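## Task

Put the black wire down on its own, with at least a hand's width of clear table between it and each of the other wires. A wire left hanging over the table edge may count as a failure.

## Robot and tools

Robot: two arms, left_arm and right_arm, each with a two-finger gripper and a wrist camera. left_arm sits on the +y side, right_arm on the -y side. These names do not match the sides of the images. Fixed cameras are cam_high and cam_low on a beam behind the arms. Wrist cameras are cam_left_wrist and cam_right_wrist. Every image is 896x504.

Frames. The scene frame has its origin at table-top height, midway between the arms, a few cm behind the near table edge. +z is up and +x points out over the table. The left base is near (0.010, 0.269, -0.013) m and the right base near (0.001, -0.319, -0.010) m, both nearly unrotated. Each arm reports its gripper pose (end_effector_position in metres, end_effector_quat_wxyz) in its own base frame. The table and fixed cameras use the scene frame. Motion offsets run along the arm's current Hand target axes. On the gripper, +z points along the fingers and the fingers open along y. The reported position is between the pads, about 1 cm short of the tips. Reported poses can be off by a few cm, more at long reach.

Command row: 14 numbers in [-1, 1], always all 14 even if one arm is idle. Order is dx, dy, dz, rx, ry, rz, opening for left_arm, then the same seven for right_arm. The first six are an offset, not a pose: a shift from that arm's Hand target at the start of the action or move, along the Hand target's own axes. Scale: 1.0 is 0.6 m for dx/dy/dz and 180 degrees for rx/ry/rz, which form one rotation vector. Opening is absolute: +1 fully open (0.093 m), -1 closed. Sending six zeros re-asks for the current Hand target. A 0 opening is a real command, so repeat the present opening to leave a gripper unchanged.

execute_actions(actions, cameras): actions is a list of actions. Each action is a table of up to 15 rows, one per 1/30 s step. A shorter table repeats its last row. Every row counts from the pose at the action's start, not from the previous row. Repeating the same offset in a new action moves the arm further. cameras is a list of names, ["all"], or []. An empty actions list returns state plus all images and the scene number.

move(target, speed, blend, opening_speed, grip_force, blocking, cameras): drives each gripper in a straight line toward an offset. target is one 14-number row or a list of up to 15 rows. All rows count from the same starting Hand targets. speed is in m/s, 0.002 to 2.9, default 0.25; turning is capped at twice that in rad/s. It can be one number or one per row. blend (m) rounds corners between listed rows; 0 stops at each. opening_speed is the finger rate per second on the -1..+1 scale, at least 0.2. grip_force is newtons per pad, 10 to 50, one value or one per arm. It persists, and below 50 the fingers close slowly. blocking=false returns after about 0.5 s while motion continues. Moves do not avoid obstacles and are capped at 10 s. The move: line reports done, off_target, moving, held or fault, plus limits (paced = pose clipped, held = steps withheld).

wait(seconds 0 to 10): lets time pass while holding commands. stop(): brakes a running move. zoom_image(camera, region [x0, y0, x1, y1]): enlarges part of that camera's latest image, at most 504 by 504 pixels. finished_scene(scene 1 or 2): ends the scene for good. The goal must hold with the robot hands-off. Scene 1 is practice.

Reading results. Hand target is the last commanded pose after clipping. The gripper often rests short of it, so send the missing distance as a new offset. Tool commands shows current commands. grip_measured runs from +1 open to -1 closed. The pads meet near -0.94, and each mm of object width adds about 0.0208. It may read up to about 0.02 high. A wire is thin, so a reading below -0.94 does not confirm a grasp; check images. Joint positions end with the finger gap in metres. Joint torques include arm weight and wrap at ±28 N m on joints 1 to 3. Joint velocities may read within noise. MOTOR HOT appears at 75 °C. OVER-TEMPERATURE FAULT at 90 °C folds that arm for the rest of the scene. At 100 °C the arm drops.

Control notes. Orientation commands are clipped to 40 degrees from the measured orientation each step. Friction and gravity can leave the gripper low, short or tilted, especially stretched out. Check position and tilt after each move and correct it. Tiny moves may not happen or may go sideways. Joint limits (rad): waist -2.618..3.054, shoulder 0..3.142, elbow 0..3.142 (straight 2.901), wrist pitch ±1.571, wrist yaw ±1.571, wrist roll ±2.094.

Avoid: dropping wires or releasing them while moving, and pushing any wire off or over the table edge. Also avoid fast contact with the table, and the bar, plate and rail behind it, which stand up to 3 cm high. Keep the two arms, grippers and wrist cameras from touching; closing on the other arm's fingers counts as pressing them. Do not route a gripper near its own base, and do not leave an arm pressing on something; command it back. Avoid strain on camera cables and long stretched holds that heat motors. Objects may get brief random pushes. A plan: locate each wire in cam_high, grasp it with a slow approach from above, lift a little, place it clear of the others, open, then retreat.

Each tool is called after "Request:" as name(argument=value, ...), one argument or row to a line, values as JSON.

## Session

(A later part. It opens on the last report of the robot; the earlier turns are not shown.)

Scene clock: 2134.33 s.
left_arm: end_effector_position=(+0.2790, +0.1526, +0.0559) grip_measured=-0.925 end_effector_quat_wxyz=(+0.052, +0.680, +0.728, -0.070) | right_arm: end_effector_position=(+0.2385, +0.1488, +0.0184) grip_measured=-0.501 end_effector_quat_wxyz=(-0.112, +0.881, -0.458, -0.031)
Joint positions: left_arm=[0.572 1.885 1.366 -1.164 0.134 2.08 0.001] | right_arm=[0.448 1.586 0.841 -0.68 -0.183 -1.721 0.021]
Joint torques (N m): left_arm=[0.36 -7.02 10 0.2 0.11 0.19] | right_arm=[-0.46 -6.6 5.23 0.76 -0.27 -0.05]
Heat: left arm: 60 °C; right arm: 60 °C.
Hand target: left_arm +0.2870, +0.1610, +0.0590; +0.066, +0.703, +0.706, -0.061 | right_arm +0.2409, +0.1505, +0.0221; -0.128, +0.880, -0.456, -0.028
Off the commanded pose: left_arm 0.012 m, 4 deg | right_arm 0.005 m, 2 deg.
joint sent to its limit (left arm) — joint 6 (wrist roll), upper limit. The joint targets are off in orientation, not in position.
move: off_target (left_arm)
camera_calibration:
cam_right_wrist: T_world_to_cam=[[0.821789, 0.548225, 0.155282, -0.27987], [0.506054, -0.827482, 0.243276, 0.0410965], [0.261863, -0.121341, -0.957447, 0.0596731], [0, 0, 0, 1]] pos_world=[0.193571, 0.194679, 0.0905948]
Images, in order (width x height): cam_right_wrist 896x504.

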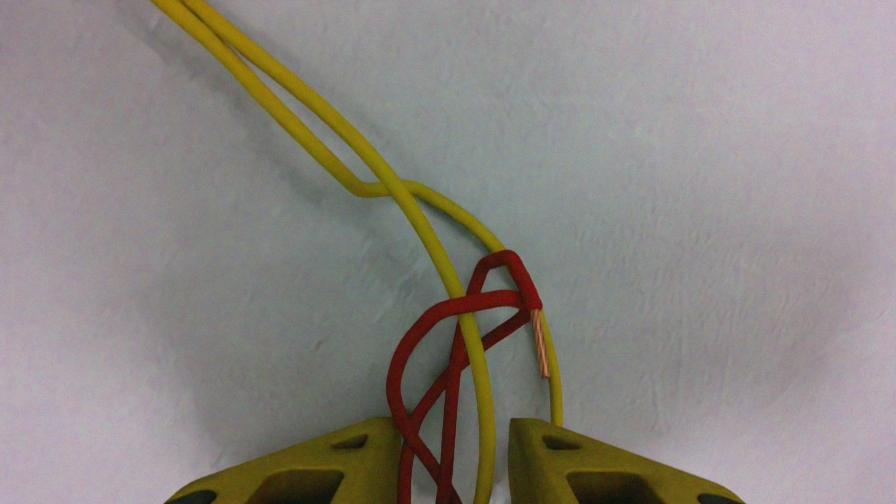

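Now retreat upward with the right arm, then look.

Request:
move(
  target=[0,0,0,0,0,0,-0.9316,-0.028,-0.033,-0.161,0,0,0,-0.5],
  speed=0.12,
  cameras=["all"],
)

Request:
zoom_image(
  camera="cam_high",
  region=[220, 260, 640, 420],
)

Scene clock: 2140.43 s.
left_arm: end_effector_position=(+0.2790, +0.1526, +0.0559) grip_measured=-0.925 end_effector_quat_wxyz=(+0.052, +0.680, +0.728, -0.070) | right_arm: end_effector_position=(+0.2360, +0.1476, +0.1071) grip_measured=-0.501 end_effector_quat_wxyz=(-0.106, +0.881, -0.459, -0.036)
Joint positions: left_arm=[0.572 1.885 1.366 -1.164 0.134 2.08 0.001] | right_arm=[0.448 1.479 1.113 -1.076 -0.183 -1.721 0.021]
Joint torques (N m): left_arm=[0.59 -7.04 10.1 0.21 0.17 0.19] | right_arm=[-0.66 -7.05 8.96 0.41 -0.32 -0.08]
Heat: left arm: 60 °C; right arm: 59 °C.
Hand target: left_arm +0.2870, +0.1610, +0.0590; +0.066, +0.703, +0.706, -0.061 | right_arm +0.2408, +0.1505, +0.1221; -0.128, +0.880, -0.456, -0.028
Off the commanded pose: left_arm 0.012 m, 4 deg | right_arm 0.016 m, 3 deg.
joint sent to its limit (left arm) — joint 6 (wrist roll), upper limit. The joint targets are off in orientation, not in position.
move: off_target (left_arm, right_arm)
camera_calibration:
cam_left_wrist: T_world_to_cam=[[-0.997621, -0.0525969, 0.0445579, 0.28277], [-0.0389812, 0.963559, 0.26464, -0.112563], [-0.0568534, 0.262273, -0.963317, 0.119535], [0, 0, 0, 1]] pos_world=[0.284506, 0.0919833, 0.13234]
cam_right_wrist: T_world_to_cam=[[0.824078, 0.549293, 0.138465, -0.289934], [0.509787, -0.825697, 0.24154, 0.0188546], [0.247007, -0.12846, -0.960461, 0.149922], [0, 0, 0, 1]] pos_world=[0.192285, 0.194086, 0.179585]

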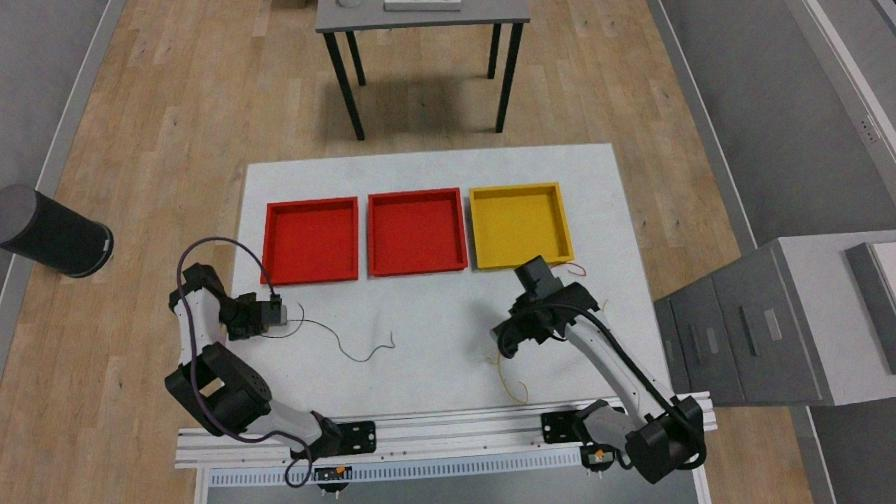

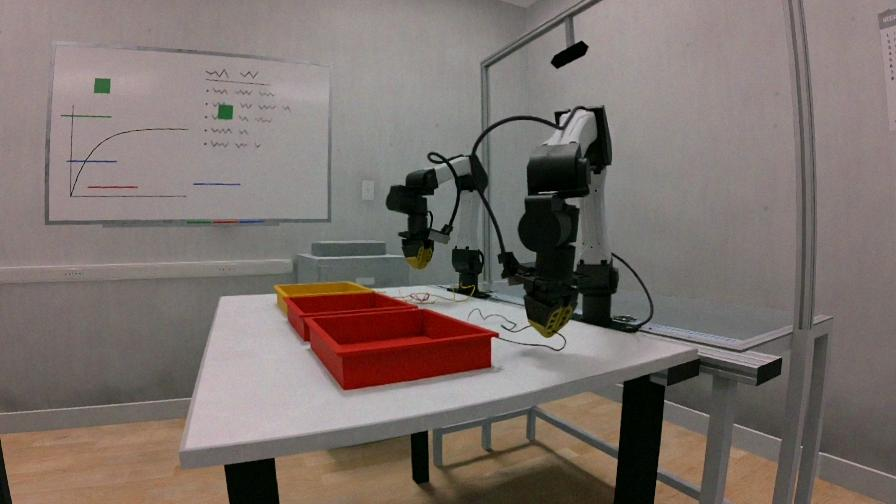

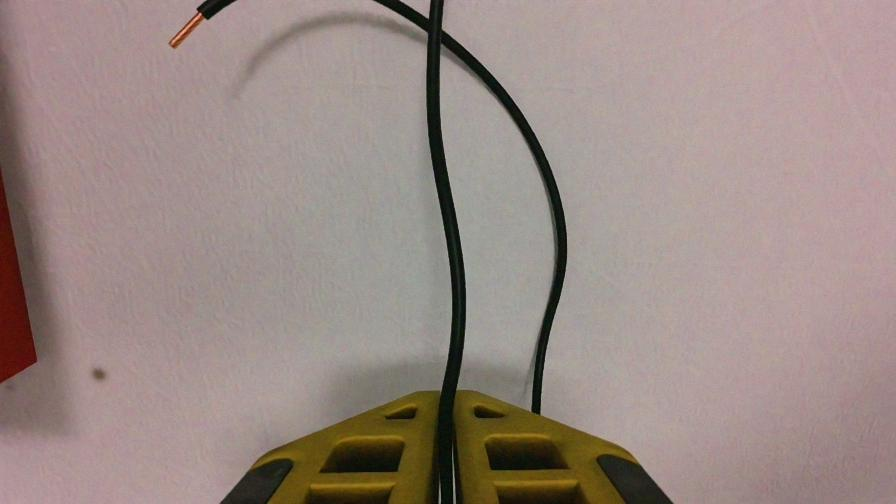

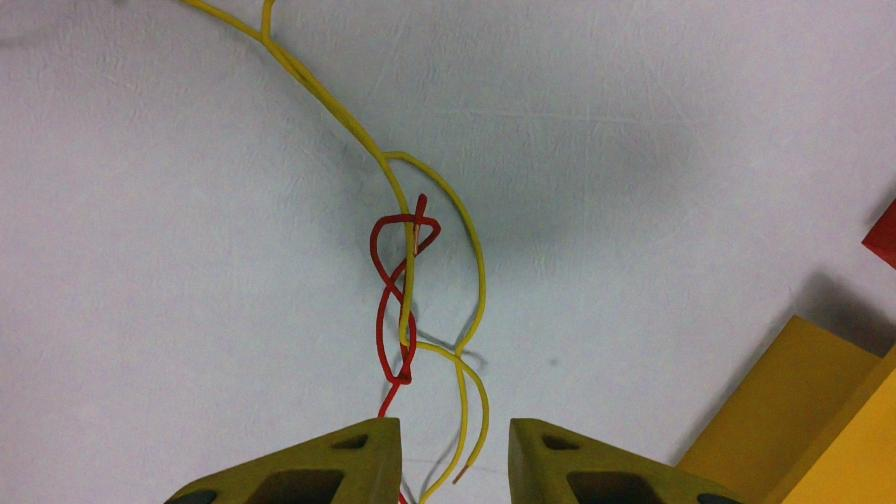

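Scaled by 1.200 from the camera's 896x504 image, which has a finer 1280x720 frame.

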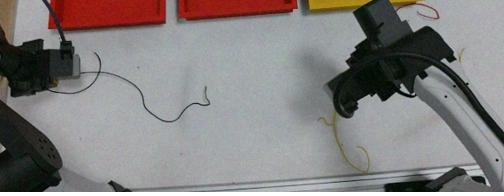

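Request:
move(
  target=[0.008,0,0.0443,0,0,0,-0.9316,0,0,0,0,0,0,-0.5],
  speed=0.06,
  cameras=["cam_left_wrist"],
)

Scene clock: 2148.70 s.
left_arm: end_effector_position=(+0.2910, +0.1603, +0.0385) grip_measured=-0.925 end_effector_quat_wxyz=(+0.057, +0.681, +0.728, -0.051) | right_arm: end_effector_position=(+0.2360, +0.1476, +0.1071) grip_measured=-0.501 end_effector_quat_wxyz=(-0.105, +0.881, -0.459, -0.036)
Joint positions: left_arm=[0.572 1.92 1.345 -1.067 0.134 2.08 0.001] | right_arm=[0.448 1.479 1.113 -1.077 -0.183 -1.721 0.021]
Joint torques (N m): left_arm=[0.59 -7.56 5.67 0.29 0.12 0.18] | right_arm=[-0.35 -7.05 8.76 0.46 -0.27 0.02]
Heat: left arm: 60 °C; right arm: 58 °C.
Hand target: left_arm +0.2871, +0.1610, +0.0321; +0.066, +0.703, +0.706, -0.061 | right_arm +0.2408, +0.1505, +0.1221; -0.128, +0.880, -0.456, -0.028
Off the commanded pose: left_arm 0.008 m, 4 deg | right_arm 0.016 m, 3 deg.
joint sent to its limit (left arm) — joint 6 (wrist roll), upper limit. The joint targets are off in orientation, not in position.
move: off_target (left_arm, right_arm)
camera_calibration:
cam_left_wrist: T_world_to_cam=[[-0.998541, -0.0531784, 0.00937479, 0.297616], [-0.0483277, 0.957554, 0.284174, -0.111969], [-0.0240888, 0.283307, -0.958727, 0.088344], [0, 0, 0, 1]] pos_world=[0.293899, 0.0980147, 0.113726]
Images, in order (width x height): cam_left_wrist 896x504.

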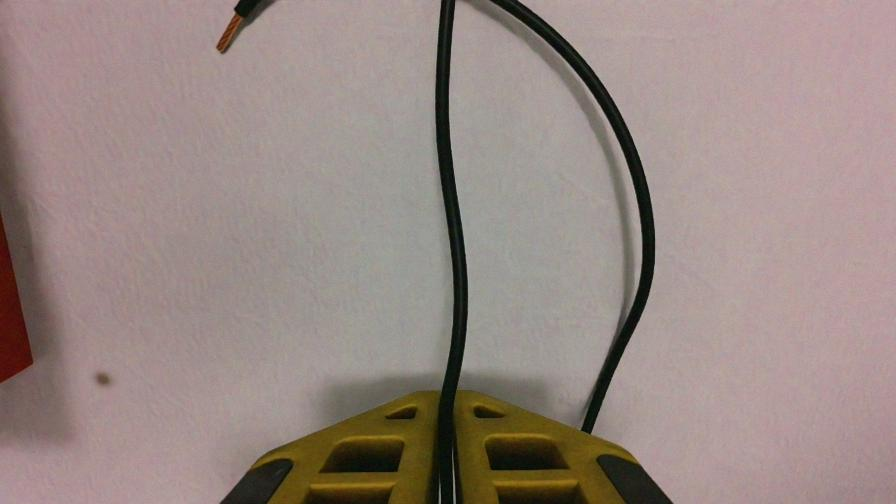

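Lower a bit more, then open slowly.

Request:
move(
  target=[
    [0.006,0,0.03,0,0,0,-0.9316,0,0,0,0,0,0,-0.5],
    [0.006,0,0.03,0,0,0,-0.55,0,0,0,0,0,0,-0.5],
  ],
  speed=0.04,
  opening_speed=0.25,
  cameras=["cam_left_wrist"],
)

Scene clock: 2154.27 s.
left_arm: end_effector_position=(+0.2839, +0.1598, +0.0277) grip_measured=-0.553 end_effector_quat_wxyz=(+0.048, +0.679, +0.730, -0.062) | right_arm: end_effector_position=(+0.2360, +0.1476, +0.1071) grip_measured=-0.501 end_effector_quat_wxyz=(-0.105, +0.881, -0.459, -0.036)
Joint positions: left_arm=[0.576 1.934 1.318 -1.052 0.123 2.08 0.019] | right_arm=[0.448 1.479 1.113 -1.077 -0.183 -1.721 0.021]
Joint torques (N m): left_arm=[0.31 -6.26 4.25 0.75 0.21 0.14] | right_arm=[-0.55 -7.15 9.05 0.46 -0.3 -0.02]
Heat: left arm: 59 °C; right arm: 57 °C.
Hand target: left_arm +0.2872, +0.1613, +0.0137; +0.066, +0.703, +0.706, -0.061 | right_arm +0.2408, +0.1505, +0.1221; -0.128, +0.880, -0.456, -0.028
Off the commanded pose: left_arm 0.014 m, 4 deg | right_arm 0.016 m, 3 deg.
joint sent to its limit (left arm) — joint 6 (wrist roll), upper limit. The joint targets are off in orientation, not in position.
move: off_target (left_arm, right_arm); target 2's new opening was sent with left_arm's hand 0.014 m and 4 deg from that target
camera_calibration:
cam_left_wrist: T_world_to_cam=[[-0.997679, -0.0567627, 0.0376107, 0.290094], [-0.0439426, 0.958651, 0.281172, -0.110076], [-0.0520157, 0.278866, -0.95892, 0.0866415], [0, 0, 0, 1]] pos_world=[0.289091, 0.09783, 0.103122]
Images, in order (width x height): cam_left_wrist 896x504.

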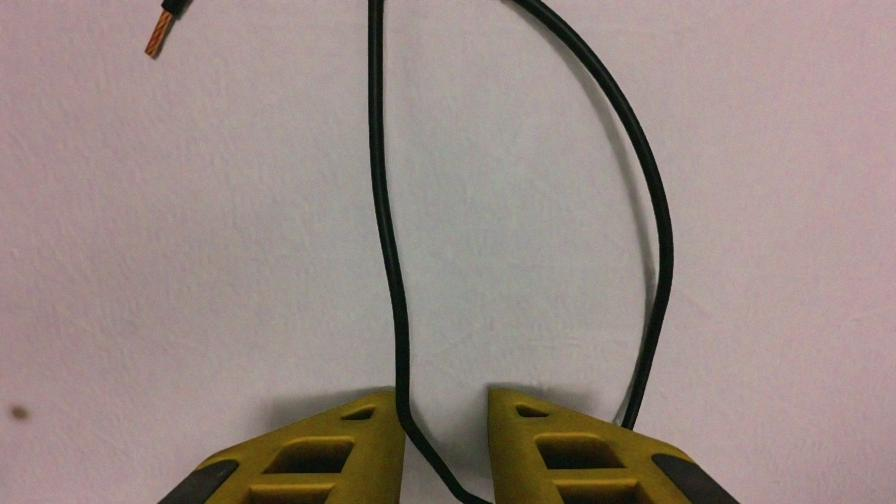

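Request:
move(
  target=[
    [0,0,0,0,0,0,0.0,0,0,0,0,0,0,-0.5],
    [-0.03,0.0,-0.164,0,0,0,0.0,0,0,0,0,0,0,-0.5],
  ],
  speed=0.08,
  cameras=["cam_left_wrist","cam_high"],
)

Request:
zoom_image(
  camera="cam_high",
  region=[200, 260, 640, 420],
)

Scene clock: 2164.80 s.
left_arm: end_effector_position=(+0.2799, +0.1617, +0.0975) grip_measured=-0.003 end_effector_quat_wxyz=(+0.038, +0.676, +0.732, -0.076) | right_arm: end_effector_position=(+0.2360, +0.1476, +0.1071) grip_measured=-0.501 end_effector_quat_wxyz=(-0.105, +0.881, -0.459, -0.036)
Joint positions: left_arm=[0.581 1.891 1.543 -1.352 0.11 2.081 0.045] | right_arm=[0.448 1.479 1.113 -1.077 -0.183 -1.721 0.021]
Joint torques (N m): left_arm=[-0.03 -10.91 10.07 0 0.32 0.17] | right_arm=[-0.59 -7.12 8.65 0.4 -0.32 0.01]
Heat: left arm: 57 °C; right arm: 56 °C.
Hand target: left_arm +0.2865, +0.1613, +0.1137; +0.066, +0.703, +0.706, -0.061 | right_arm +0.2408, +0.1505, +0.1221; -0.128, +0.880, -0.456, -0.028
Off the commanded pose: left_arm 0.018 m, 6 deg | right_arm 0.016 m, 3 deg.
joint sent to its limit (left arm) — joint 6 (wrist roll), upper limit. The joint targets are off in orientation, not in position.
move: off_target (left_arm, right_arm)
camera_calibration:
cam_left_wrist: T_world_to_cam=[[-0.995645, -0.0594605, 0.0717952, 0.280185], [-0.0374983, 0.960565, 0.275516, -0.133297], [-0.0853462, 0.271624, -0.958612, 0.163263], [0, 0, 0, 1]] pos_world=[0.2879, 0.100354, 0.173115]
Images, in order (width x height): cam_high 896x504, cam_left_wrist 896x504.

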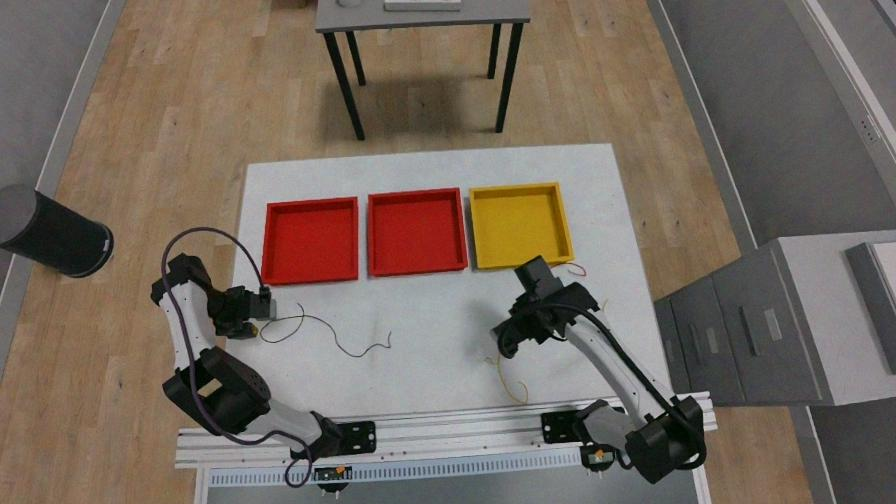

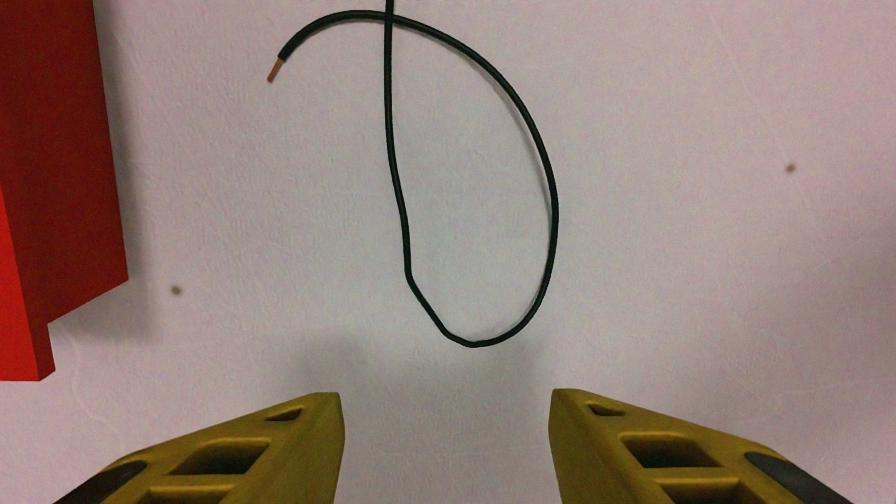

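Scaled by 1.145 from the camera's 896x504 image, which has a finer 1280x720 frame.

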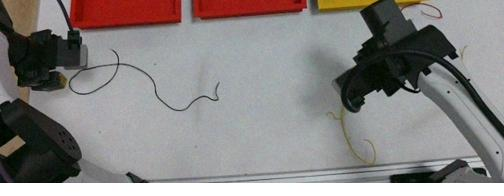

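Request:
zoom_image(
  camera="cam_high",
  region=[470, 320, 620, 430],
)

Request:
zoom_image(
  camera="cam_high",
  region=[530, 240, 660, 330],
)

Scaled by 3.360 from the camera's 896x504 image, which has a finer 1280x720 frame.

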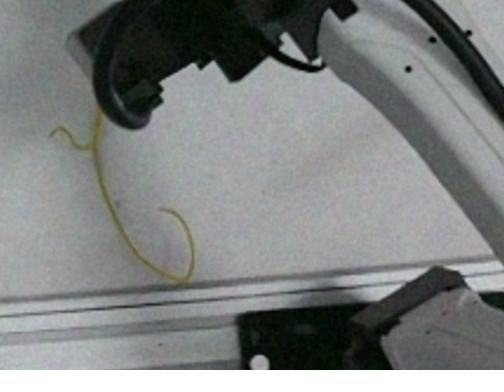

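Scaled by 3.877 from the camera's 896x504 image, which has a finer 1280x720 frame.

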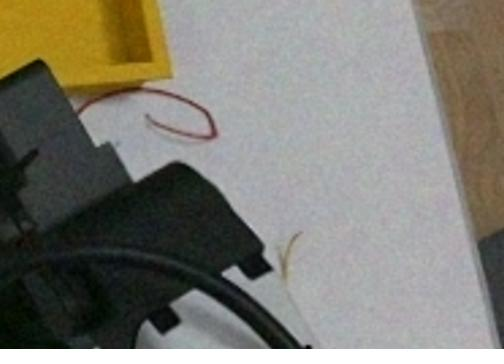

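Request:
move(
  target=[
    [0,0,0,0,0,0,0,0.014,0.0199,0.09,0,0,0,-0.5],
    [0,0,0,0,0,0,0,0.028,0.0398,0.1628,0,0,0,-0.5],
  ],
  speed=0.1,
  blend=[0.005,0],
  cameras=["cam_right_wrist"],
)

Scene clock: 2202.27 s.
left_arm: end_effector_position=(+0.2797, +0.1616, +0.0975) grip_measured=-0.003 end_effector_quat_wxyz=(+0.038, +0.676, +0.732, -0.076) | right_arm: end_effector_position=(+0.2354, +0.1474, +0.0229) grip_measured=-0.501 end_effector_quat_wxyz=(-0.121, +0.881, -0.456, -0.024)
Joint positions: left_arm=[0.581 1.891 1.543 -1.353 0.11 2.081 0.045] | right_arm=[0.448 1.547 0.819 -0.677 -0.184 -1.722 0.021]
Joint torques (N m): left_arm=[-0.29 -10.73 10.21 -0.05 0.32 0.15] | right_arm=[-0.72 -4.14 5.39 0.87 -0.27 0.04]
Heat: left arm: 57 °C; right arm: 53 °C.
Hand target: left_arm +0.2865, +0.1613, +0.1137; +0.066, +0.703, +0.706, -0.061 | right_arm +0.2377, +0.1485, +0.0202; -0.128, +0.880, -0.456, -0.028
Off the commanded pose: left_arm 0.018 m, 6 deg | right_arm 0.004 m, 1 deg.
joint sent to its limit (left arm) — joint 6 (wrist roll), upper limit. The joint targets are off in orientation, not in position.
move: off_target (left_arm)
camera_calibration:
cam_right_wrist: T_world_to_cam=[[0.817609, 0.548302, 0.175727, -0.276878], [0.503048, -0.82873, 0.245255, 0.0412103], [0.280104, -0.112123, -0.953399, 0.0589031], [0, 0, 0, 1]] pos_world=[0.189149, 0.19257, 0.0947061]
Images, in order (width x height): cam_right_wrist 896x504.

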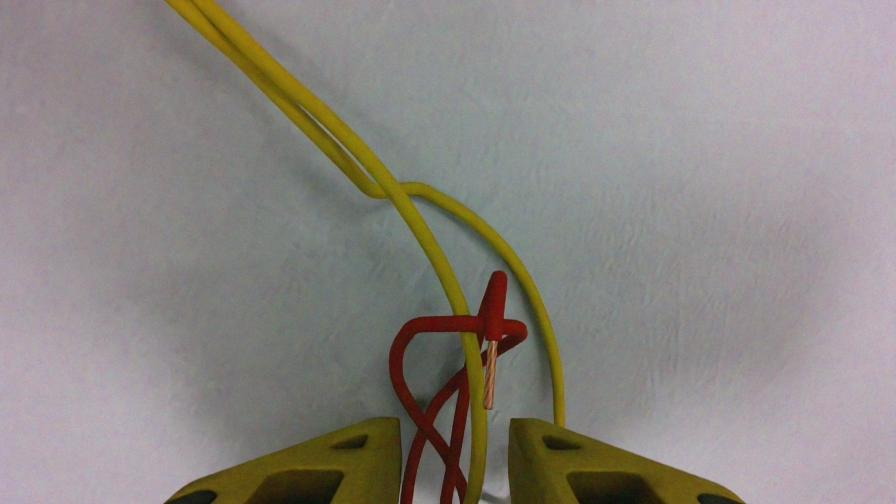

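Request:
move(
  target=[
    [0,0,0,0,0,0,0,0,0,0,0,0,0,-1],
    [0,0,0,0,0,0,0,0.0669,-0.0958,0.0,0,0,0,-1],
  ],
  speed=0.06,
  opening_speed=0.5,
  cameras=["cam_right_wrist","cam_high"],
)

Request:
zoom_image(
  camera="cam_high",
  region=[470, 320, 620, 430],
)

Scene clock: 2212.50 s.
left_arm: end_effector_position=(+0.2797, +0.1616, +0.0975) grip_measured=-0.003 end_effector_quat_wxyz=(+0.038, +0.676, +0.732, -0.076) | right_arm: end_effector_position=(+0.3007, +0.1463, +0.0215) grip_measured=-0.983 end_effector_quat_wxyz=(-0.120, +0.881, -0.457, -0.025)
Joint positions: left_arm=[0.581 1.891 1.543 -1.353 0.11 2.081 0.045] | right_arm=[0.354 1.773 1.064 -0.716 -0.198 -1.817 0]
Joint torques (N m): left_arm=[-0.24 -10.77 10.06 -0.04 0.32 0.14] | right_arm=[-0.51 -5.71 8.31 0.48 -0.33 0.01]
Heat: left arm: 57 °C; right arm: 52 °C.
Hand target: left_arm +0.2865, +0.1613, +0.1137; +0.066, +0.703, +0.706, -0.061 | right_arm +0.3077, +0.1482, +0.0250; -0.128, +0.880, -0.456, -0.028
Off the commanded pose: left_arm 0.018 m, 6 deg | right_arm 0.008 m, 1 deg.
joint sent to its limit (left arm) — joint 6 (wrist roll), upper limit. The joint targets are off in orientation, not in position.
move: off_target (left_arm)
camera_calibration:
cam_right_wrist: T_world_to_cam=[[0.818323, 0.547957, 0.17347, -0.329382], [0.502943, -0.828768, 0.24534, 0.00790195], [0.278202, -0.113522, -0.953791, 0.0399509], [0, 0, 0, 1]] pos_world=[0.254452, 0.191571, 0.0933041]
Images, in order (width x height): cam_high 896x504, cam_right_wrist 896x504.

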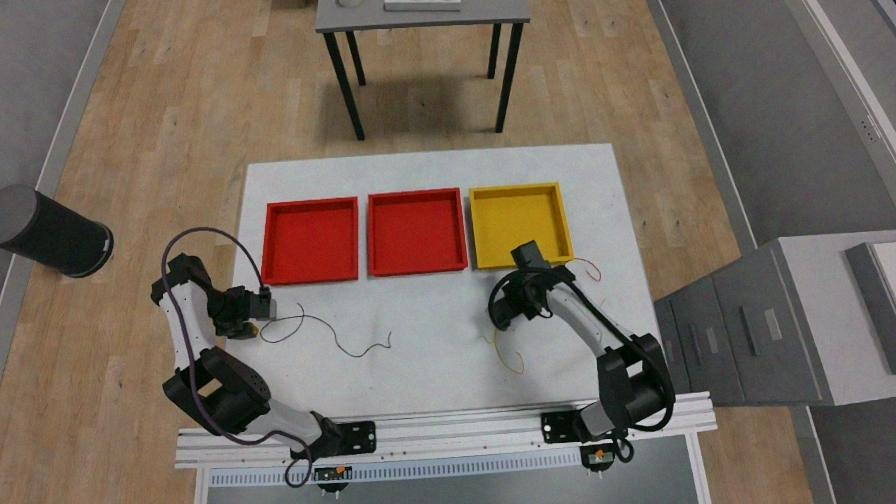

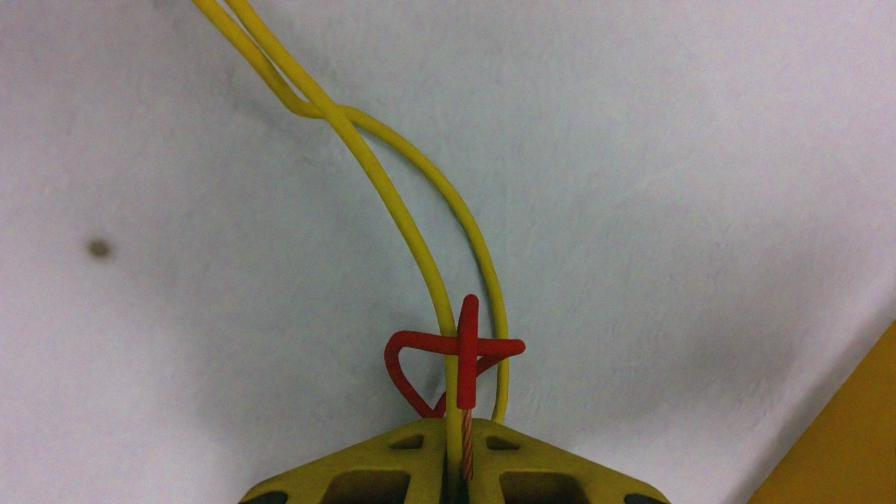

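Scaled by 3.360 from the camera's 896x504 image, which has a finer 1280x720 frame.

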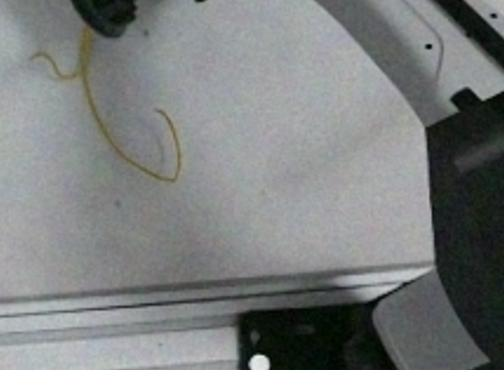

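Request:
move(
  target=[
    [0,0,0,0,0,0,0,0.002,0.002,0.01,0,0,0,-1],
    [0,0,0,0,0,0,0,0.002,0.002,0.01,0,0,0,-0.5],
    [0,0,0,0,0,0,0,-0.028,-0.033,-0.17,0,0,0,-0.5],
  ],
  speed=0.1,
  opening_speed=0.4,
  cameras=["cam_right_wrist","cam_high"],
)

Scene clock: 2221.53 s.
left_arm: end_effector_position=(+0.2797, +0.1616, +0.0975) grip_measured=-0.003 end_effector_quat_wxyz=(+0.038, +0.676, +0.732, -0.076) | right_arm: end_effector_position=(+0.3012, +0.1468, +0.1105) grip_measured=-0.501 end_effector_quat_wxyz=(-0.103, +0.882, -0.458, -0.042)
Joint positions: left_arm=[0.581 1.891 1.543 -1.353 0.11 2.081 0.045] | right_arm=[0.354 1.72 1.377 -1.13 -0.199 -1.82 0.021]
Joint torques (N m): left_arm=[-0.14 -10.7 10.02 -0.07 0.3 0.14] | right_arm=[-1.09 -10.02 9.05 0.3 -0.32 0.02]
Heat: left arm: 57 °C; right arm: 51 °C.
Hand target: left_arm +0.2865, +0.1613, +0.1137; +0.066, +0.703, +0.706, -0.061 | right_arm +0.3071, +0.1469, +0.1302; -0.128, +0.880, -0.456, -0.028
Off the commanded pose: left_arm 0.018 m, 6 deg | right_arm 0.021 m, 3 deg.
joint sent to its limit (left arm) — joint 6 (wrist roll), upper limit. The joint targets are off in orientation, not in position.
move: off_target (left_arm, right_arm)
camera_calibration:
cam_right_wrist: T_world_to_cam=[[0.82318, 0.553198, 0.127857, -0.342818], [0.516711, -0.823234, 0.23515, -0.0176257], [0.235341, -0.127505, -0.963513, 0.140753], [0, 0, 0, 1]] pos_world=[0.258183, 0.193083, 0.183594]
Images, in order (width x height): cam_high 896x504, cam_right_wrist 896x504.

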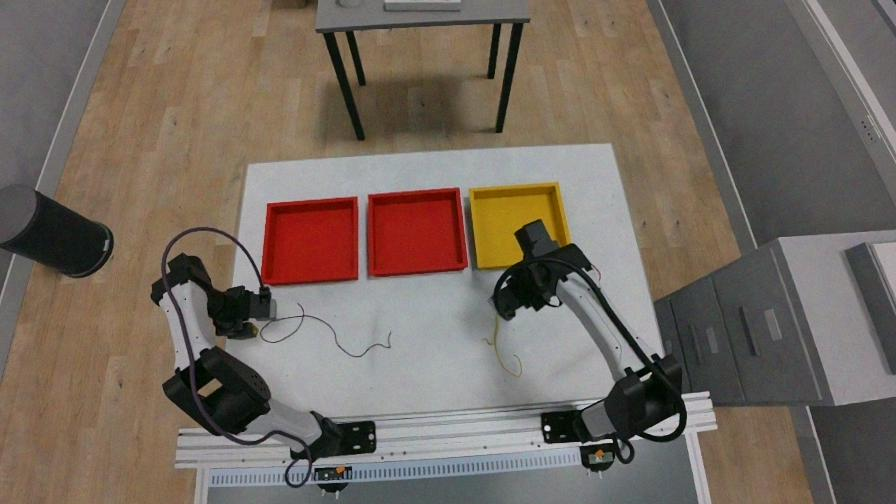

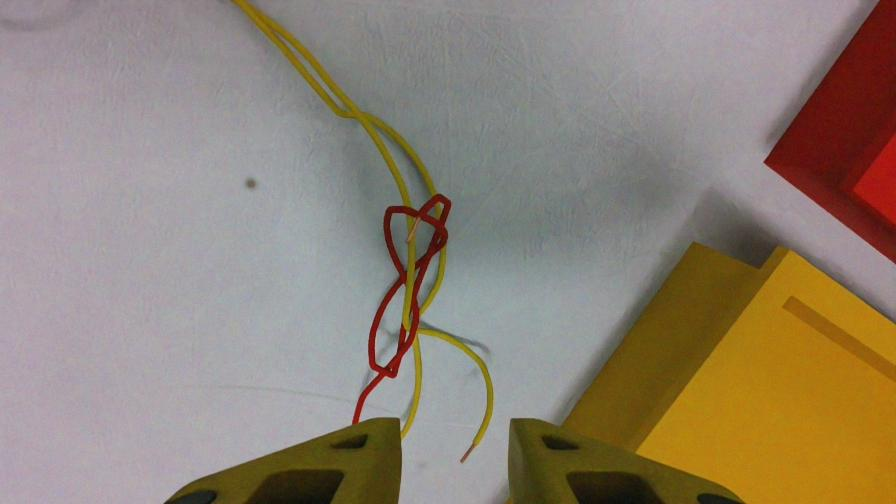

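Request:
finished_scene(
  scene=2,
)

The scene is finished: the task was done.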